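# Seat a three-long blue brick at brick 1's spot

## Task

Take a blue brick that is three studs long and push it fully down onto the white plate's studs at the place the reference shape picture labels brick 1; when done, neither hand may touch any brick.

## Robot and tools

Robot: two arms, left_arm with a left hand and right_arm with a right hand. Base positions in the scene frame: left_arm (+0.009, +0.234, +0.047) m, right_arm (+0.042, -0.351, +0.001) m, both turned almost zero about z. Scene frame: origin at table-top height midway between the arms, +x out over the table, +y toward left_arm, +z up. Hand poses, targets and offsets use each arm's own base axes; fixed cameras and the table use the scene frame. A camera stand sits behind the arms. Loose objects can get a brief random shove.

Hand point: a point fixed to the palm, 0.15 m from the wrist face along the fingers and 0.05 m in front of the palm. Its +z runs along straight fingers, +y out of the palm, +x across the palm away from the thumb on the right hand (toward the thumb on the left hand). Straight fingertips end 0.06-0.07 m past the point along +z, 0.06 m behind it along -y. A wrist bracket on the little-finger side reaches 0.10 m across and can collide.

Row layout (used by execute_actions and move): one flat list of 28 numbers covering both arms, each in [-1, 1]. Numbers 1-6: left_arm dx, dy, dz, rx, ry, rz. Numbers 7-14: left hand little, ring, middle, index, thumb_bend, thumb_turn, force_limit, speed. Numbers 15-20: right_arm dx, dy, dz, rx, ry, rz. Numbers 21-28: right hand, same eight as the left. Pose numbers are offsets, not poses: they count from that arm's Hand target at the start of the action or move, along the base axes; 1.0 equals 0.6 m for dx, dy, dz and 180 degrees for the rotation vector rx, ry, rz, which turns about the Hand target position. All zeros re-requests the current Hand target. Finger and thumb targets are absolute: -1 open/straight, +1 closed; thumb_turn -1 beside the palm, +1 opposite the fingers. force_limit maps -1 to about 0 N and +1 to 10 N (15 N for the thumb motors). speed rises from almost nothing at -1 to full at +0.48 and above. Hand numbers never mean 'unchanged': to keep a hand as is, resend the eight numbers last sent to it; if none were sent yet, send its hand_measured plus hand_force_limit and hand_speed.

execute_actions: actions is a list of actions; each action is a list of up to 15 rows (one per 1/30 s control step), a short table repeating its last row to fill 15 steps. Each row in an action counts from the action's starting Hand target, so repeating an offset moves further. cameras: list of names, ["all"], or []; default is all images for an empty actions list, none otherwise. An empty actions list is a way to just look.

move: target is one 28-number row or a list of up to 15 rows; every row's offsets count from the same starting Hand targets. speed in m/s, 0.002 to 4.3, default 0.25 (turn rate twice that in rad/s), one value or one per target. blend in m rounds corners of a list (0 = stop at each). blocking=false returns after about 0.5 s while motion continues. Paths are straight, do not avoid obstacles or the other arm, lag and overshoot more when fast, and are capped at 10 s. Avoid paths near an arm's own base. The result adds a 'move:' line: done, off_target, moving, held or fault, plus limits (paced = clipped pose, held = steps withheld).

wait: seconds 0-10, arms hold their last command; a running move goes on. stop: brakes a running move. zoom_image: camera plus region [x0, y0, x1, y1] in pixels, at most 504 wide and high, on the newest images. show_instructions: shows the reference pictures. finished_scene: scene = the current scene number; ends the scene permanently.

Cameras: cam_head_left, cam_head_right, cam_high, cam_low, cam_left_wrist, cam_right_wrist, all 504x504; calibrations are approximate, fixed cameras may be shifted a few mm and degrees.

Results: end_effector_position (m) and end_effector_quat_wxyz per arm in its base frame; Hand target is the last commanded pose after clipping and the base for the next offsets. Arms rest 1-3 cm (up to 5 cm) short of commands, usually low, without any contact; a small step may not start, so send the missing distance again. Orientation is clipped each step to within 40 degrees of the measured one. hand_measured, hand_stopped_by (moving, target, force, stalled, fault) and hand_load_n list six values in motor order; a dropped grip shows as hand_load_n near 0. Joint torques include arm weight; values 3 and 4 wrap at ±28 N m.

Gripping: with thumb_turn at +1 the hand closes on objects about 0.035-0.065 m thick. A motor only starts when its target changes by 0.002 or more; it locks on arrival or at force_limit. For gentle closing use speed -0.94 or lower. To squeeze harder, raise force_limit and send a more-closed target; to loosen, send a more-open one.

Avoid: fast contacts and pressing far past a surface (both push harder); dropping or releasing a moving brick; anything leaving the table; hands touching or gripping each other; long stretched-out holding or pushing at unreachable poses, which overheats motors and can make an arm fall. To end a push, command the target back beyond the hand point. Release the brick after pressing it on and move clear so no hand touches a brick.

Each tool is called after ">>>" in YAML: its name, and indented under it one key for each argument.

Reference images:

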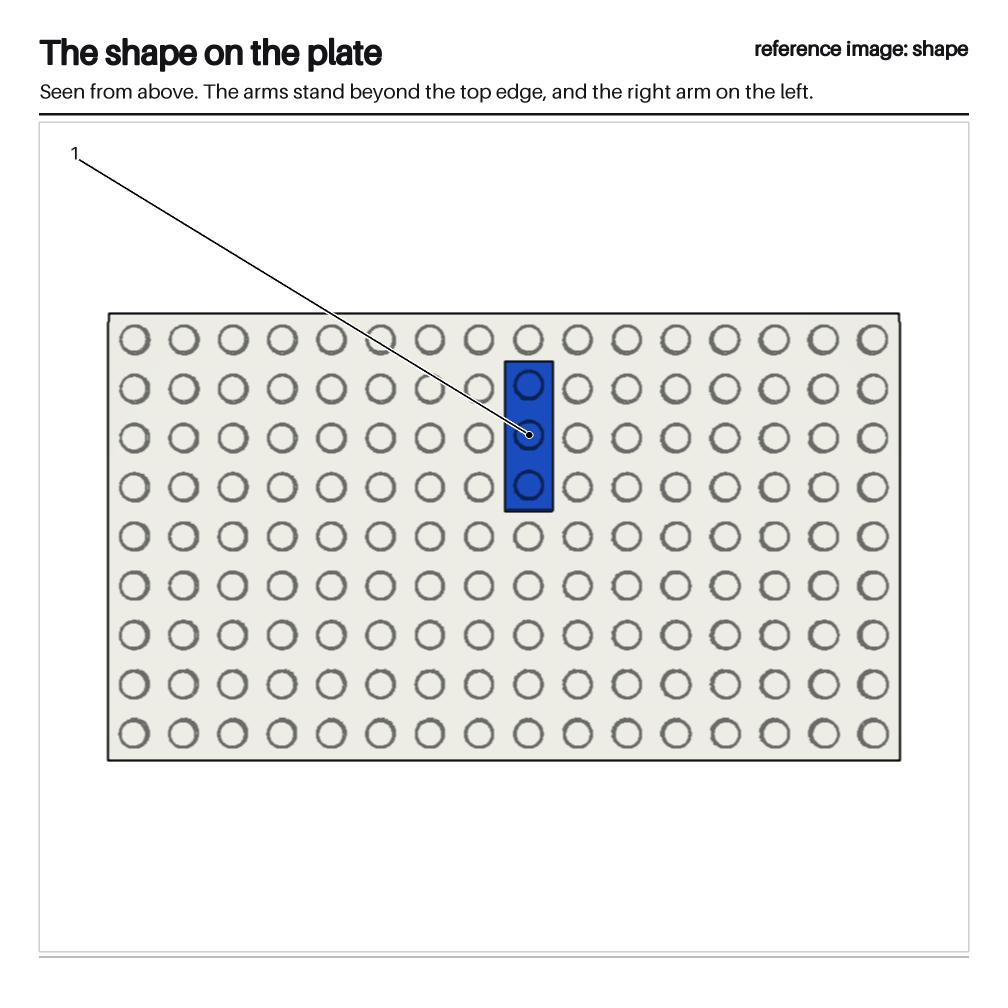

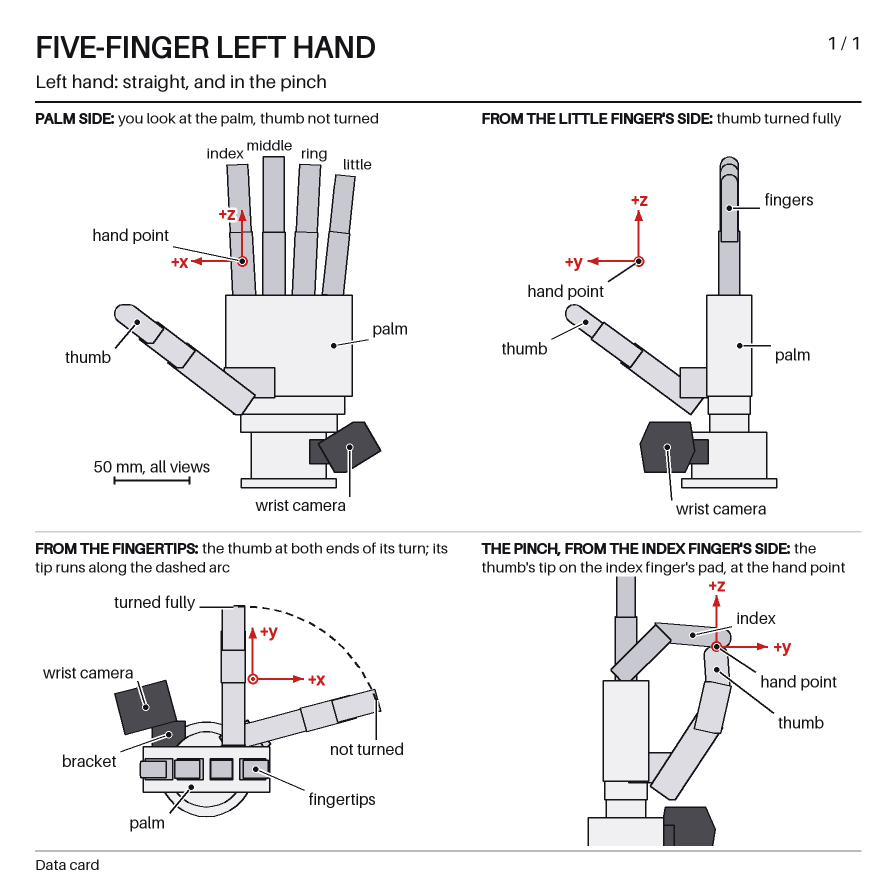

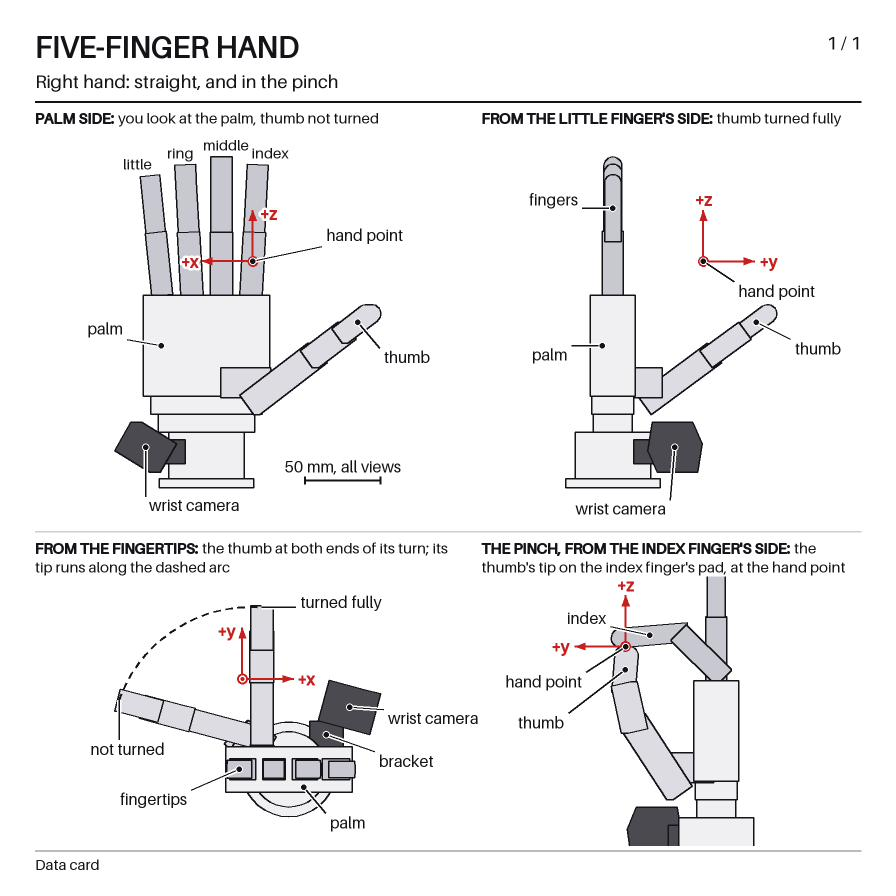

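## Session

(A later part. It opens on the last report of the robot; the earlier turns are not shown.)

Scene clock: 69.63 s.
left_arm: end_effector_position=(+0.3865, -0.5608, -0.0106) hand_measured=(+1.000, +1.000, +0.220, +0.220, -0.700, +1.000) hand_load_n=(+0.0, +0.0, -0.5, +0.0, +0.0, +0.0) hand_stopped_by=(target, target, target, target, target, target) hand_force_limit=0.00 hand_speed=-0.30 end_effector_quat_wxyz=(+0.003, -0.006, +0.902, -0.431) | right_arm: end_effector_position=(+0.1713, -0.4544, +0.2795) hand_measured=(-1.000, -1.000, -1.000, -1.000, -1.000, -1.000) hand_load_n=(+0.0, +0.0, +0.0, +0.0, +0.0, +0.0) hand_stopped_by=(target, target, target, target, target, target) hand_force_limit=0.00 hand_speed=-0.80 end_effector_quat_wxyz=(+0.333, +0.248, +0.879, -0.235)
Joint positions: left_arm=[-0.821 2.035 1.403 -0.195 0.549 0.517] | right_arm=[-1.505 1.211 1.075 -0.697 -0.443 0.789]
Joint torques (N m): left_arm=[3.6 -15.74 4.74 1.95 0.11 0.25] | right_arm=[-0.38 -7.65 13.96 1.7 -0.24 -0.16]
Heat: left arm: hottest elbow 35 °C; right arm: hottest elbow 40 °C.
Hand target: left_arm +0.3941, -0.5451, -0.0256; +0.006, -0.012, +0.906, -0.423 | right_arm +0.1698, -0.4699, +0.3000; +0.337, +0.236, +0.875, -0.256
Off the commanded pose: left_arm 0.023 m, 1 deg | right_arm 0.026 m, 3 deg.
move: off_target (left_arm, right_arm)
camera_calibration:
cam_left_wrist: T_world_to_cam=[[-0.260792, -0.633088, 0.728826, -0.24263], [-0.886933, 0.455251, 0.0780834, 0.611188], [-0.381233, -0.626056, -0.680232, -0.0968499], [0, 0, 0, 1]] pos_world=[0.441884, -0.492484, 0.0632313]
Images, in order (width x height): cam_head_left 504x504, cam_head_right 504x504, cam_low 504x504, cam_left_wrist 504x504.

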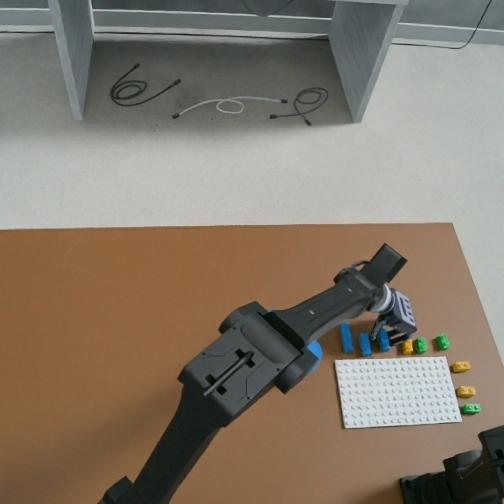

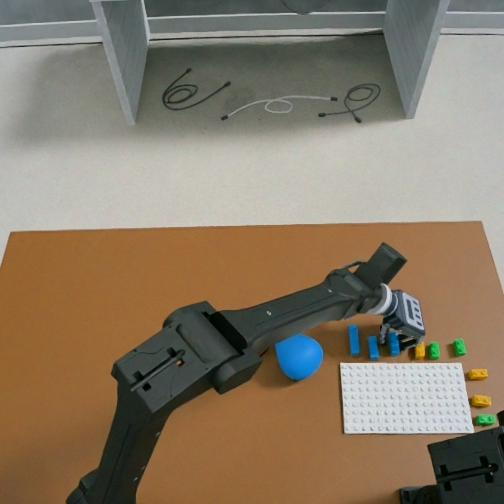

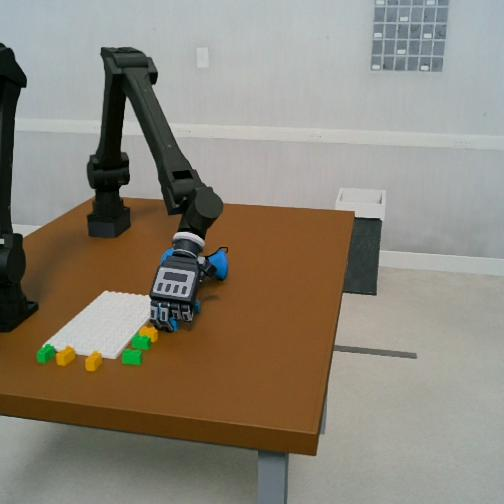

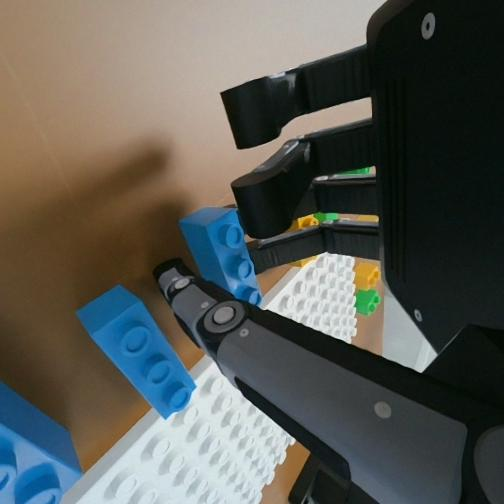

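>>> move:
  target:
    - [0,0,0,0,0,0, 1,1,0.22,0.22,-0.1,1,-0.6,-0.8, 0,0,0,0,0,0, -1,-1,-1,-1,-1,-1,0,-0.8]
    - [0,0,0,0,0,0, 1,1,0.6,0.6,-0.1,1,-0.6,-0.85, 0,0,0,0,0,0, -1,-1,-1,-1,-1,-1,0,-0.8]
  speed: 0.05
  cameras: ["cam_head_left","cam_head_right","cam_low","cam_left_wrist"]

>>> zoom_image:
  camera: "cam_head_right"
  region: [364, 300, 444, 380]

>>> zoom_image:
  camera: "cam_low"
  region: [110, 250, 210, 350]

>>> zoom_image:
  camera: "cam_left_wrist"
  region: [100, 120, 340, 360]

Scene clock: 73.00 s.
left_arm: end_effector_position=(+0.3866, -0.5602, -0.0103) hand_measured=(+1.000, +1.000, +0.220, +0.288, -0.532, +1.000) hand_load_n=(+0.0, +0.0, +1.0, +4.0, +5.5, -0.5) hand_stopped_by=(target, target, force, force, force, target) hand_force_limit=-0.60 hand_speed=-0.85 end_effector_quat_wxyz=(+0.003, -0.007, +0.902, -0.431) | right_arm: end_effector_position=(+0.1713, -0.4544, +0.2795) hand_measured=(-1.000, -1.000, -1.000, -1.000, -1.000, -1.000) hand_load_n=(+0.0, +0.0, +0.0, +0.0, +0.0, +0.0) hand_stopped_by=(target, target, target, target, target, target) hand_force_limit=0.00 hand_speed=-0.80 end_effector_quat_wxyz=(+0.333, +0.248, +0.879, -0.235)
Joint positions: left_arm=[-0.82 2.034 1.401 -0.195 0.55 0.517] | right_arm=[-1.505 1.211 1.075 -0.697 -0.443 0.789]
Joint torques (N m): left_arm=[3.66 -16.44 4.9 1.98 0.08 0.26] | right_arm=[-0.32 -7.47 13.96 1.63 -0.24 -0.15]
Heat: left arm: hottest elbow 35 °C; right arm: hottest elbow 40 °C.
Hand target: left_arm +0.3941, -0.5450, -0.0255; +0.006, -0.012, +0.906, -0.423 | right_arm +0.1698, -0.4699, +0.3000; +0.337, +0.236, +0.875, -0.256
Off the commanded pose: left_arm 0.023 m, 1 deg | right_arm 0.026 m, 3 deg.
move: off_target (left_arm, right_arm); target 2's new numbers were sent with left_arm's hand 0.023 m and 1 deg from that target
camera_calibration:
cam_left_wrist: T_world_to_cam=[[-0.26067, -0.632979, 0.728964, -0.242452], [-0.887063, 0.455028, 0.0779086, 0.610938], [-0.381013, -0.626328, -0.680104, -0.0964706], [0, 0, 0, 1]] pos_world=[0.441984, -0.491883, 0.0635314]
Images, in order (width x height): cam_head_left 504x504, cam_head_right 504x504, cam_low 504x504, cam_left_wrist 504x504.

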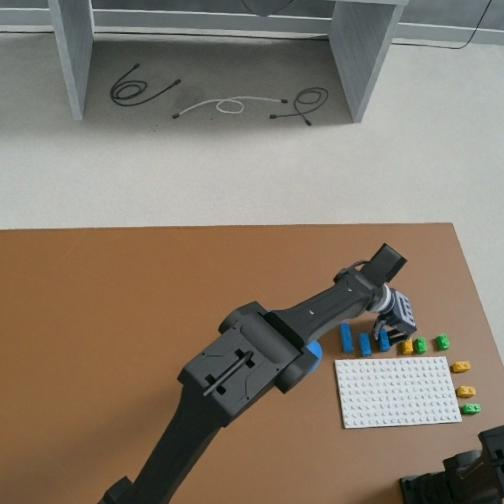

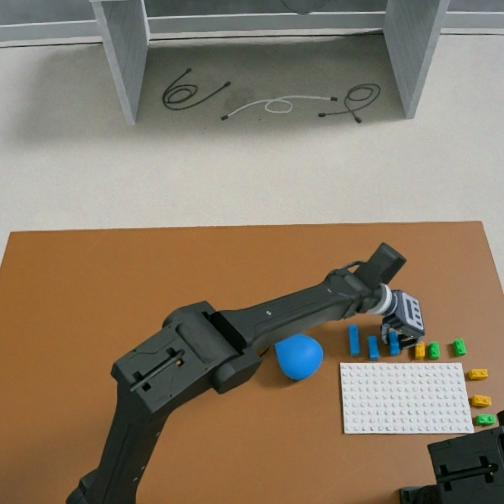

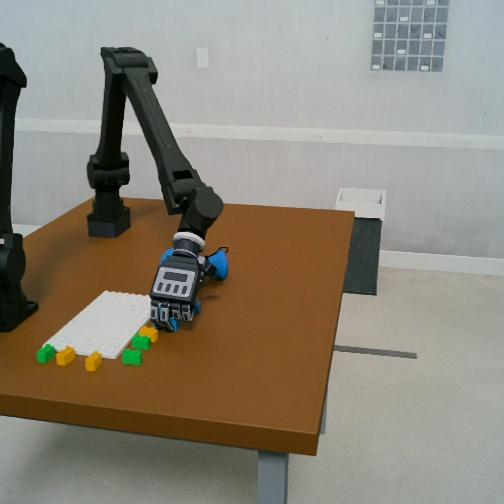

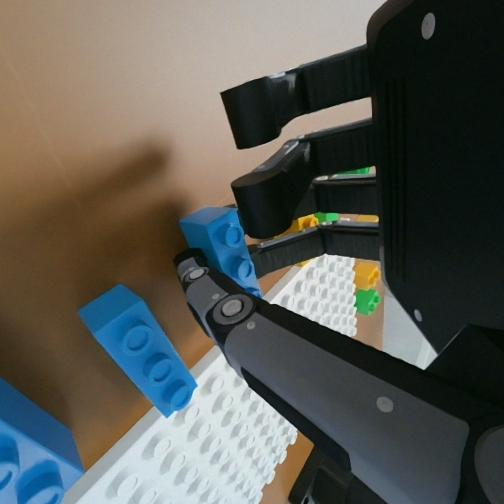

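Scaled by 6.300 from the camera's 504x504 image, which has a finer 720x720 frame.

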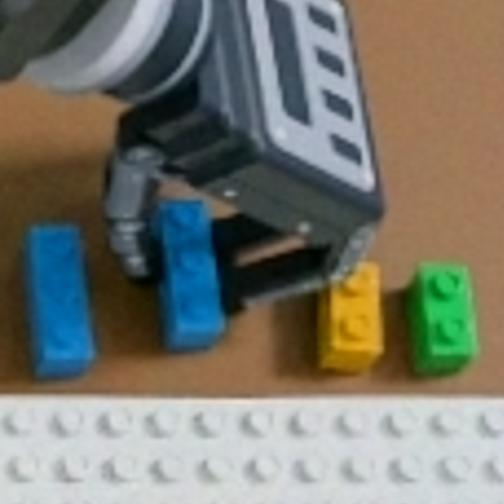

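Scaled by 5.040 from the camera's 504x504 image, which has a finer 720x720 frame.

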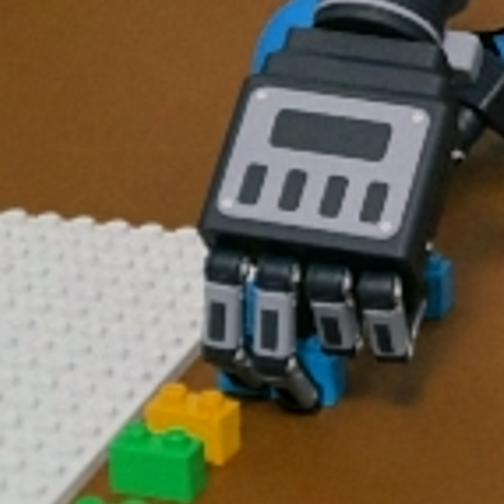

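Scaled by 2.100 from the camera's 504x504 image, which has a finer 720x720 frame.

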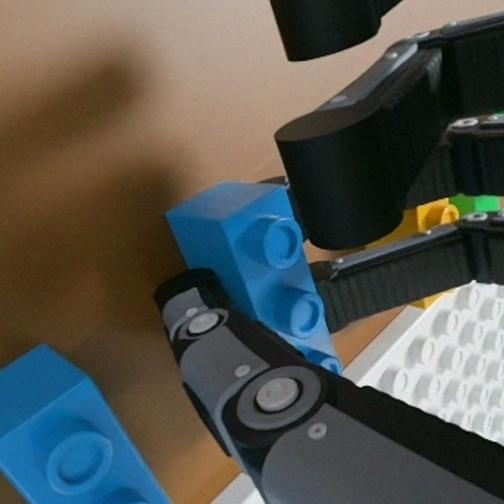

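>>> move:
  target: [-0.0125,-0.025,0.17,0,0,0, 1,1,0.6,0.6,-0.1,1,-0.6,-0.85, 0,0,0,0,0,0, -1,-1,-1,-1,-1,-1,0,-0.8]
  speed: 0.1
  cameras: ["cam_head_left","cam_head_right","cam_high","cam_low","cam_left_wrist"]

>>> zoom_image:
  camera: "cam_head_right"
  region: [344, 280, 444, 380]

>>> zoom_image:
  camera: "cam_low"
  region: [100, 220, 220, 340]

>>> zoom_image:
  camera: "cam_left_wrist"
  region: [100, 120, 340, 360]

Scene clock: 75.87 s.
left_arm: end_effector_position=(+0.3788, -0.5475, +0.0556) hand_measured=(+1.000, +1.000, +0.220, +0.288, -0.532, +1.000) hand_load_n=(-0.5, +0.0, +1.0, +3.5, +6.0, -1.0) hand_stopped_by=(target, target, force, force, force, target) hand_force_limit=-0.60 hand_speed=-0.85 end_effector_quat_wxyz=(-0.004, -0.016, +0.911, -0.412) | right_arm: end_effector_position=(+0.1713, -0.4544, +0.2795) hand_measured=(-1.000, -1.000, -1.000, -1.000, -1.000, -1.000) hand_load_n=(+0.0, +0.0, +0.0, +0.0, -0.5, +0.0) hand_stopped_by=(target, target, target, target, target, target) hand_force_limit=0.00 hand_speed=-0.80 end_effector_quat_wxyz=(+0.333, +0.248, +0.879, -0.235)
Joint positions: left_arm=[-0.82 1.922 1.439 -0.389 0.532 0.517] | right_arm=[-1.505 1.211 1.075 -0.697 -0.443 0.789]
Joint torques (N m): left_arm=[1.49 -16.97 9.69 0.9 0.11 0.02] | right_arm=[-0.26 -7.47 13.97 1.65 -0.26 -0.15]
Heat: left arm: hottest elbow 35 °C; right arm: hottest elbow 40 °C.
Hand target: left_arm +0.3866, -0.5600, +0.0764; +0.006, -0.012, +0.906, -0.423 | right_arm +0.1698, -0.4699, +0.3000; +0.337, +0.236, +0.875, -0.256
Off the commanded pose: left_arm 0.026 m, 2 deg | right_arm 0.026 m, 3 deg.
move: off_target (left_arm, right_arm)
camera_calibration:
cam_left_wrist: T_world_to_cam=[[-0.238107, -0.665945, 0.706981, -0.309872], [-0.890203, 0.440725, 0.115328, 0.584298], [-0.388387, -0.601896, -0.697766, -0.0294875], [0, 0, 0, 1]] pos_world=[0.434908, -0.481621, 0.131113]
Images, in order (width x height): cam_head_left 504x504, cam_head_right 504x504, cam_high 504x504, cam_low 504x504, cam_left_wrist 504x504.

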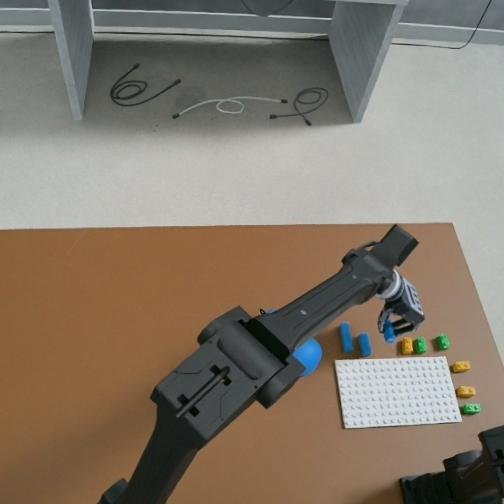

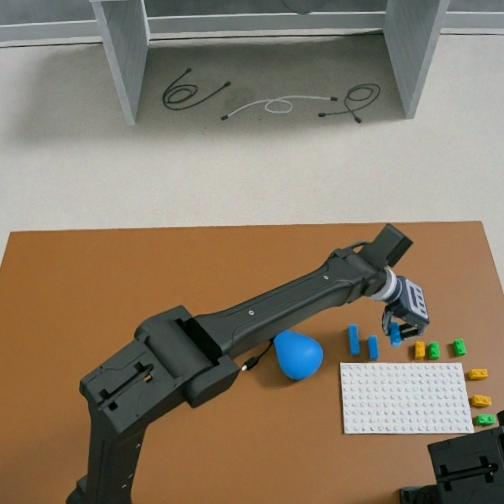

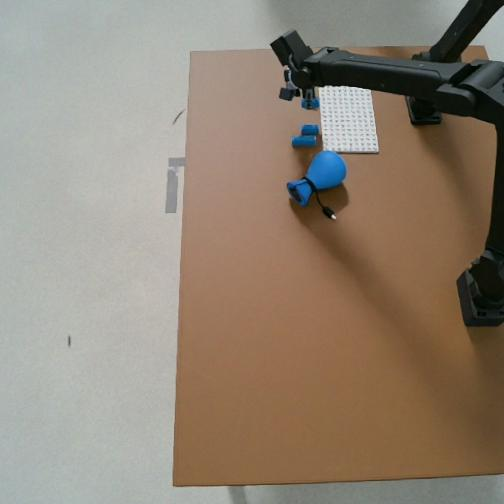

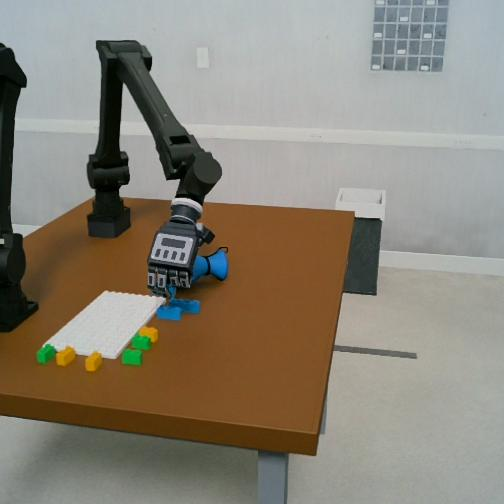

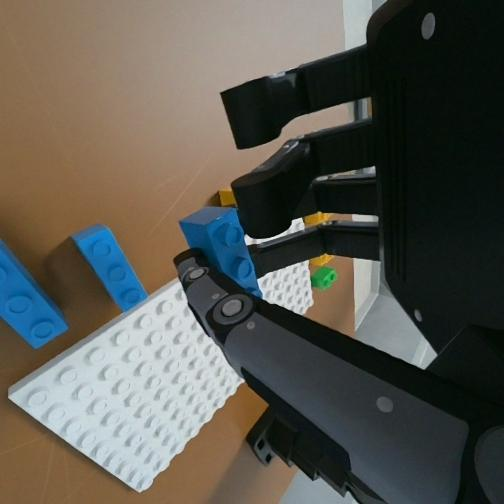

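Scaled by 5.040 from the camera's 504x504 image, which has a finer 720x720 frame.

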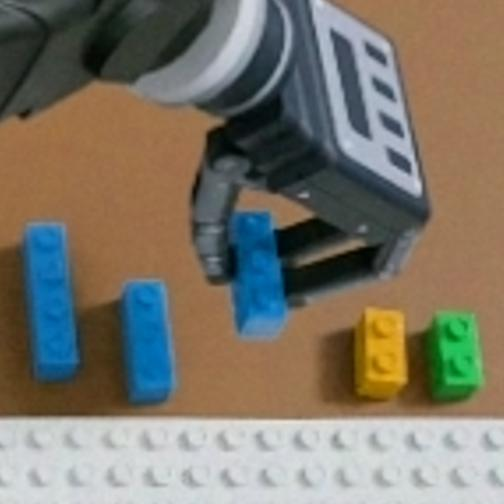

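Scaled by 4.200 from the camera's 504x504 image, which has a finer 720x720 frame.

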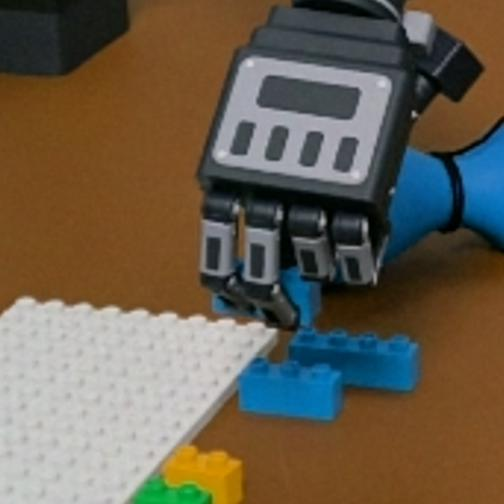

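Scaled by 2.100 from the camera's 504x504 image, which has a finer 720x720 frame.

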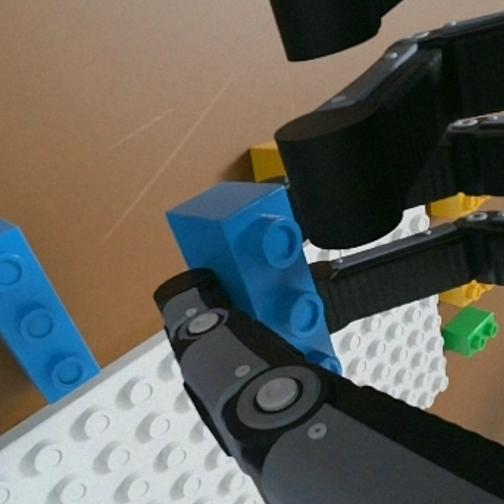

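>>> zoom_image:
  camera: "cam_head_left"
  region: [350, 290, 430, 370]

>>> zoom_image:
  camera: "cam_head_right"
  region: [364, 290, 444, 370]

>>> zoom_image:
  camera: "cam_high"
  region: [270, 60, 370, 160]

Scaled by 6.300 from the camera's 504x504 image, which has a finer 720x720 frame.

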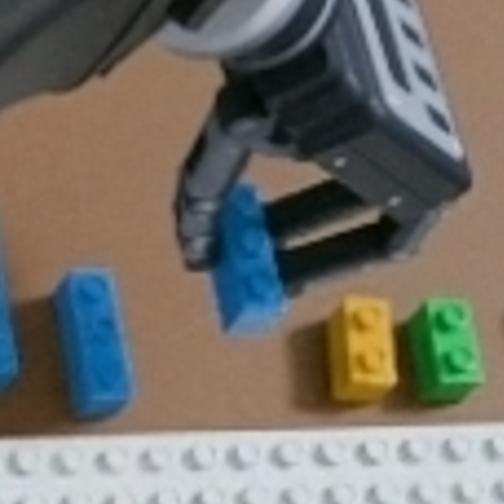

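Scaled by 6.300 from the camera's 504x504 image, which has a finer 720x720 frame.

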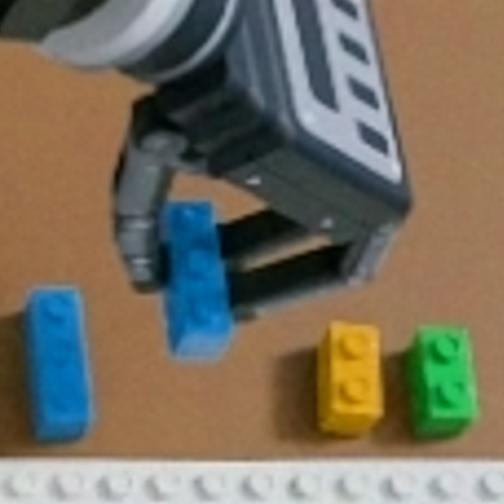

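Scaled by 5.040 from the camera's 504x504 image, which has a finer 720x720 frame.

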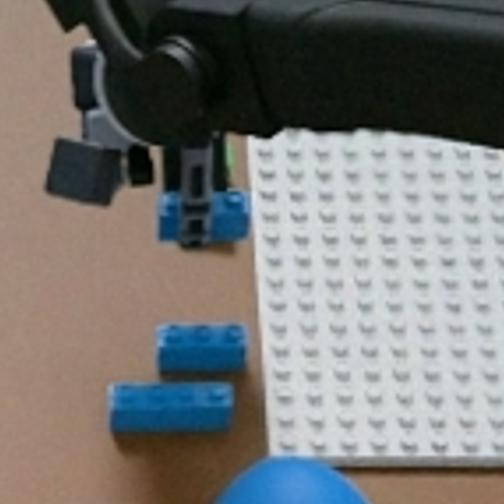

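>>> move:
  target: [-0.2648,-0.0232,-0.0097,0,0,0, 1,1,0.6,0.6,-0.1,1,-0.6,-0.85, 0,0,0,0,0,0, -1,-1,-1,-1,-1,-1,0,-0.8]
  speed: 0.15
  cameras: ["cam_head_left","cam_head_right","cam_high","cam_low","cam_left_wrist"]

>>> zoom_image:
  camera: "cam_head_right"
  region: [334, 320, 484, 470]

>>> zoom_image:
  camera: "cam_head_left"
  region: [330, 310, 480, 460]

>>> zoom_image:
  camera: "cam_high"
  region: [270, 60, 390, 180]

>>> zoom_image:
  camera: "cam_low"
  region: [40, 220, 200, 380]

>>> zoom_image:
  camera: "cam_left_wrist"
  region: [60, 120, 360, 420]

Scene clock: 82.67 s.
left_arm: end_effector_position=(+0.2308, -0.5690, +0.0635) hand_measured=(+1.000, +1.000, +0.220, +0.288, -0.532, +1.000) hand_load_n=(+0.0, +0.0, +1.5, +3.5, +6.0, -1.0) hand_stopped_by=(target, target, force, force, force, target) hand_force_limit=-0.60 hand_speed=-0.85 end_effector_quat_wxyz=(+0.003, -0.011, +0.911, -0.412) | right_arm: end_effector_position=(+0.1713, -0.4544, +0.2795) hand_measured=(-1.000, -1.000, -1.000, -1.000, -1.000, -1.000) hand_load_n=(+0.0, +0.0, +0.0, +0.0, +0.0, +0.0) hand_stopped_by=(target, target, target, target, target, target) hand_force_limit=0.00 hand_speed=-0.80 end_effector_quat_wxyz=(+0.333, +0.248, +0.879, -0.235)
Joint positions: left_arm=[-1.058 1.744 1.184 -0.224 0.364 0.337] | right_arm=[-1.505 1.211 1.075 -0.697 -0.443 0.789]
Joint torques (N m): left_arm=[1.26 -14.86 6.17 2.5 0 -0.09] | right_arm=[-0.38 -7.47 14.01 1.66 -0.26 -0.16]
Heat: left arm: hottest elbow 36 °C; right arm: hottest elbow 41 °C.
Hand target: left_arm +0.2277, -0.5740, +0.0707; +0.006, -0.012, +0.906, -0.423 | right_arm +0.1698, -0.4699, +0.3000; +0.337, +0.236, +0.875, -0.256
Off the commanded pose: left_arm 0.009 m, 1 deg | right_arm 0.026 m, 3 deg.
move: off_target (right_arm)
camera_calibration:
cam_left_wrist: T_world_to_cam=[[-0.253387, -0.664788, 0.702746, -0.360526], [-0.889925, 0.444992, 0.100078, 0.464526], [-0.379248, -0.600033, -0.704366, -0.0950574], [0, 0, 0, 1]] pos_world=[0.28599, -0.503421, 0.139914]
Images, in order (width x height): cam_head_left 504x504, cam_head_right 504x504, cam_high 504x504, cam_low 504x504, cam_left_wrist 504x504.

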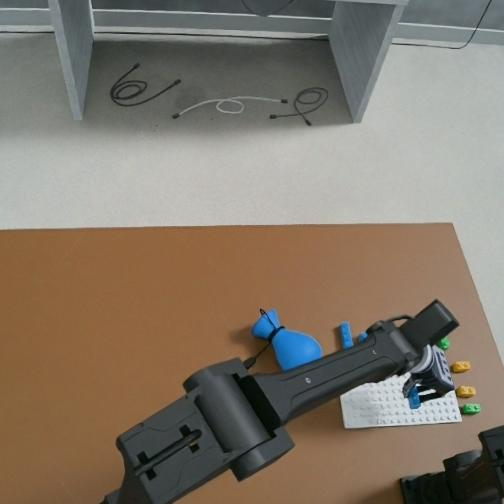

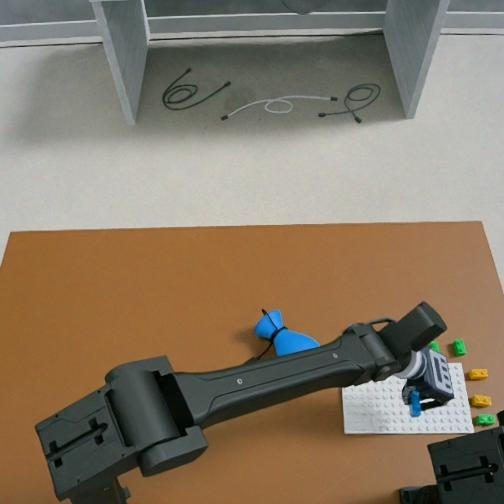

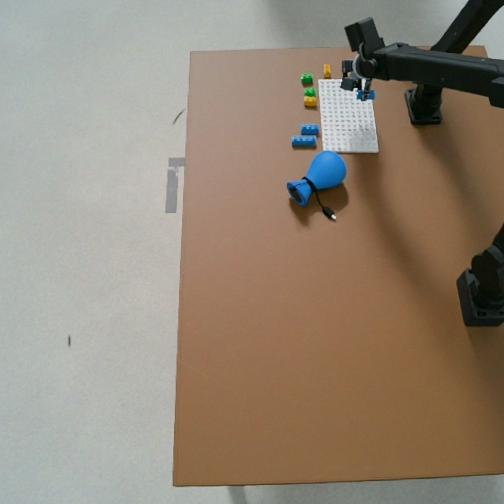

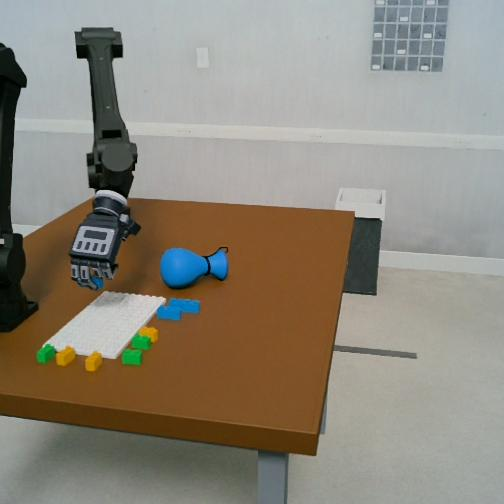

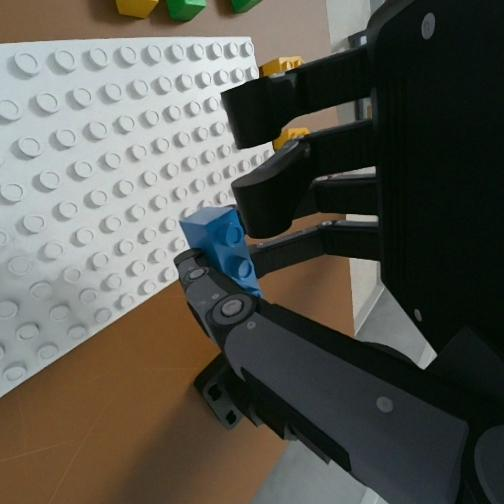

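Scaled by 3.360 from the camera's 504x504 image, which has a finer 720x720 frame.

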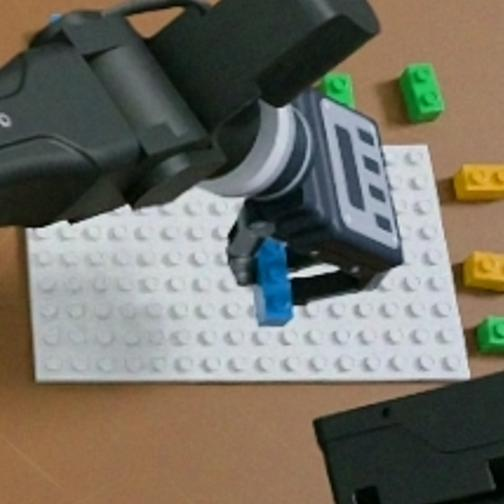

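Scaled by 3.360 from the camera's 504x504 image, which has a finer 720x720 frame.

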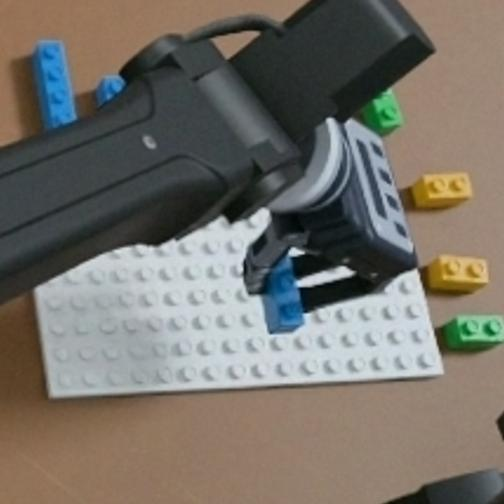

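Scaled by 4.200 from the camera's 504x504 image, which has a finer 720x720 frame.

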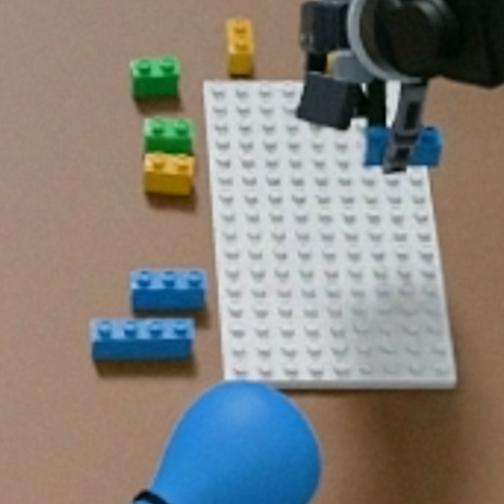

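Scaled by 3.150 from the camera's 504x504 image, which has a finer 720x720 frame.

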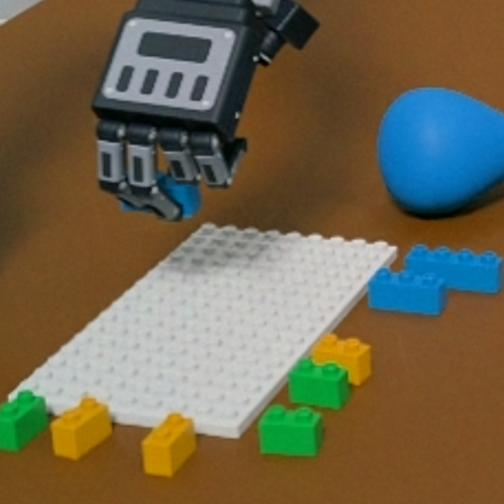

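Scaled by 1.680 from the camera's 504x504 image, which has a finer 720x720 frame.

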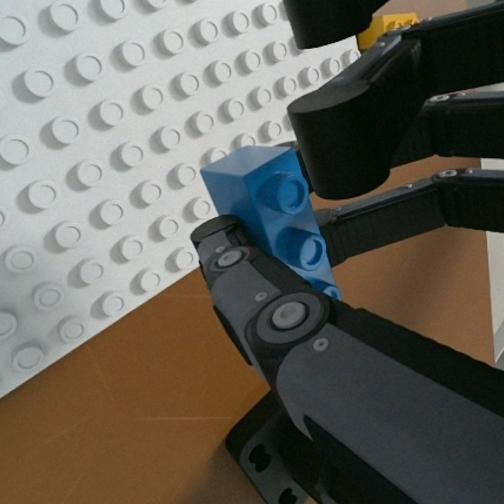

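>>> zoom_image:
  camera: "cam_head_right"
  region: [384, 374, 454, 444]

>>> zoom_image:
  camera: "cam_head_left"
  region: [384, 374, 454, 444]

Scaled by 7.200 from the camera's 504x504 image, which has a finer 720x720 frame.

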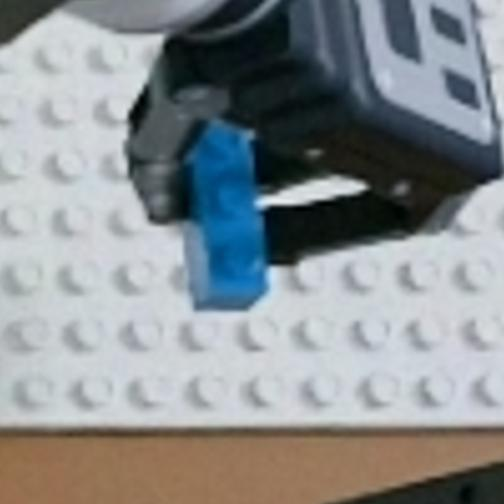

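Scaled by 7.200 from the camera's 504x504 image, which has a finer 720x720 frame.

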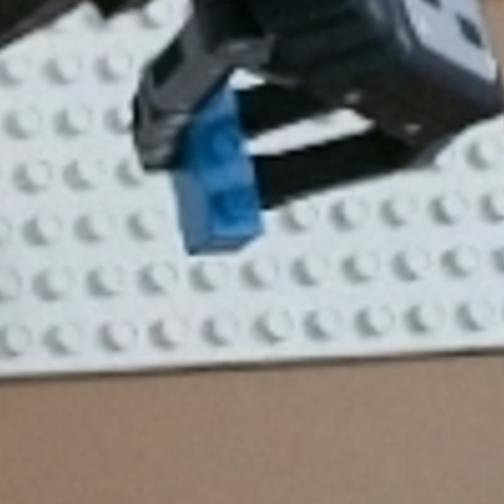

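>>> move:
  target: [0.004,0.005,-0.09,0,0,0, 1,1,0.6,0.6,-0.1,1,-0.6,-0.85, 0,0,0,0,0,0, -1,-1,-1,-1,-1,-1,0,-0.8]
  speed: 0.1
  cameras: ["cam_head_left","cam_head_right","cam_low","cam_left_wrist"]

>>> zoom_image:
  camera: "cam_head_right"
  region: [384, 374, 454, 444]

>>> zoom_image:
  camera: "cam_head_left"
  region: [384, 374, 454, 444]

>>> zoom_image:
  camera: "cam_low"
  region: [40, 240, 160, 360]

>>> zoom_image:
  camera: "cam_left_wrist"
  region: [110, 140, 310, 340]

Scene clock: 87.03 s.
left_arm: end_effector_position=(+0.2300, -0.5677, +0.0234) hand_measured=(+1.000, +1.000, +0.220, +0.288, -0.532, +1.000) hand_load_n=(+0.0, +0.0, +1.5, +3.5, +5.5, -1.0) hand_stopped_by=(target, target, force, force, force, target) hand_force_limit=-0.60 hand_speed=-0.85 end_effector_quat_wxyz=(+0.008, -0.009, +0.907, -0.421) | right_arm: end_effector_position=(+0.1713, -0.4544, +0.2795) hand_measured=(-1.000, -1.000, -1.000, -1.000, -1.000, -1.000) hand_load_n=(+0.0, +0.0, +0.0, +0.0, +0.0, +0.0) hand_stopped_by=(target, target, target, target, target, target) hand_force_limit=0.00 hand_speed=-0.80 end_effector_quat_wxyz=(+0.333, +0.248, +0.879, -0.235)
Joint positions: left_arm=[-1.058 1.796 1.123 -0.09 0.364 0.337] | right_arm=[-1.505 1.211 1.075 -0.697 -0.443 0.789]
Joint torques (N m): left_arm=[2.14 -12.75 6.04 2.48 0.15 -0.03] | right_arm=[-0.38 -7.47 14.01 1.63 -0.25 -0.17]
Heat: left arm: hottest elbow 36 °C; right arm: hottest elbow 41 °C.
Hand target: left_arm +0.2300, -0.5709, +0.0165; +0.006, -0.012, +0.906, -0.423 | right_arm +0.1698, -0.4699, +0.3000; +0.337, +0.236, +0.875, -0.256
Off the commanded pose: left_arm 0.008 m, 1 deg | right_arm 0.026 m, 3 deg.
move: off_target (right_arm)
camera_calibration:
cam_left_wrist: T_world_to_cam=[[-0.259984, -0.651974, 0.712277, -0.323114], [-0.891026, 0.446254, 0.0832446, 0.468581], [-0.37213, -0.613016, -0.696944, -0.13203], [0, 0, 0, 1]] pos_world=[0.284381, -0.500705, 0.0991227]
Images, in order (width x height): cam_head_left 504x504, cam_head_right 504x504, cam_low 504x504, cam_left_wrist 504x504.

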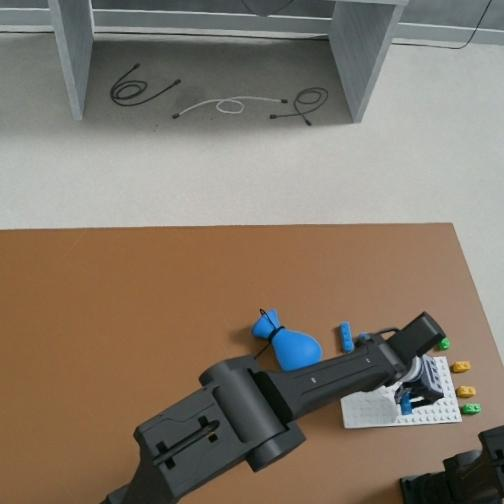

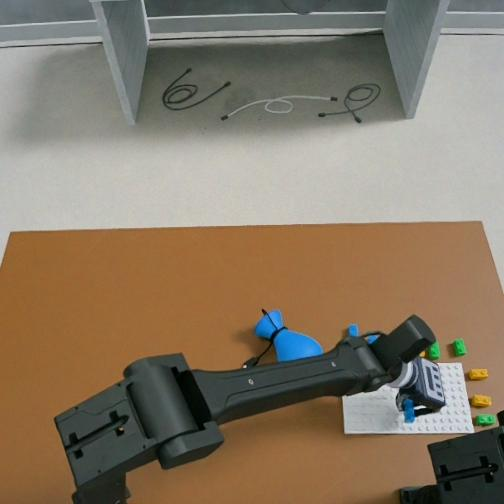

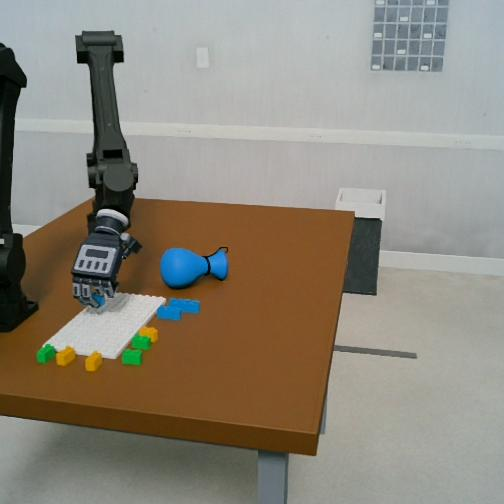

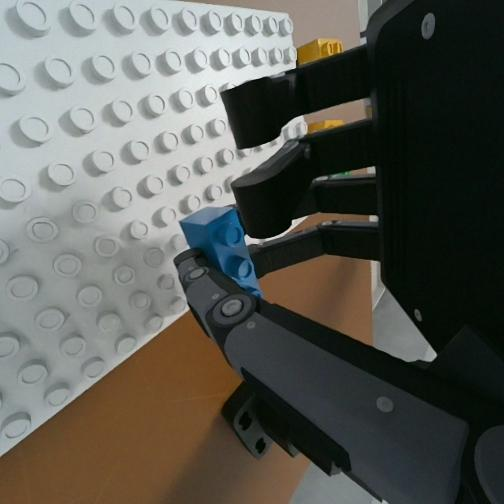

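Scaled by 7.200 from the camera's 504x504 image, which has a finer 720x720 frame.

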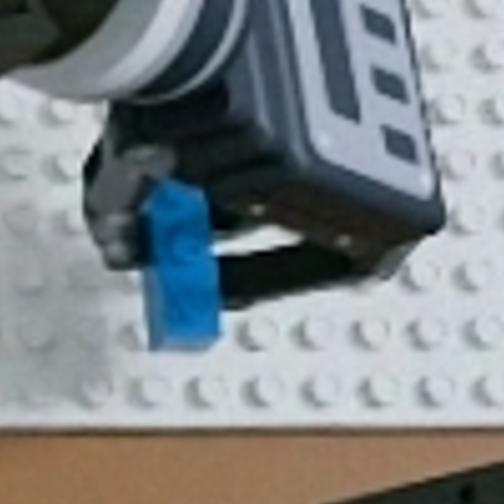

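Scaled by 7.200 from the camera's 504x504 image, which has a finer 720x720 frame.

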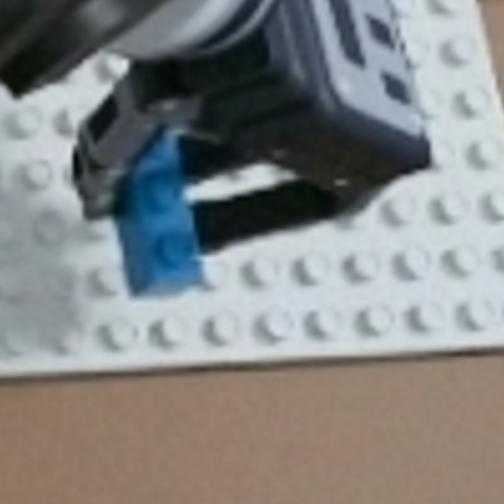

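Scaled by 4.200 from the camera's 504x504 image, which has a finer 720x720 frame.

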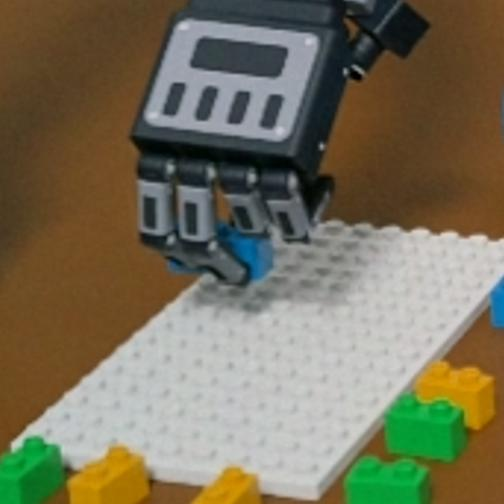

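Scaled by 2.520 from the camera's 504x504 image, which has a finer 720x720 frame.

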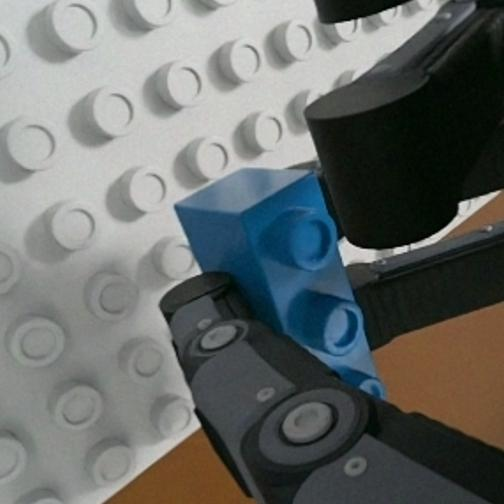

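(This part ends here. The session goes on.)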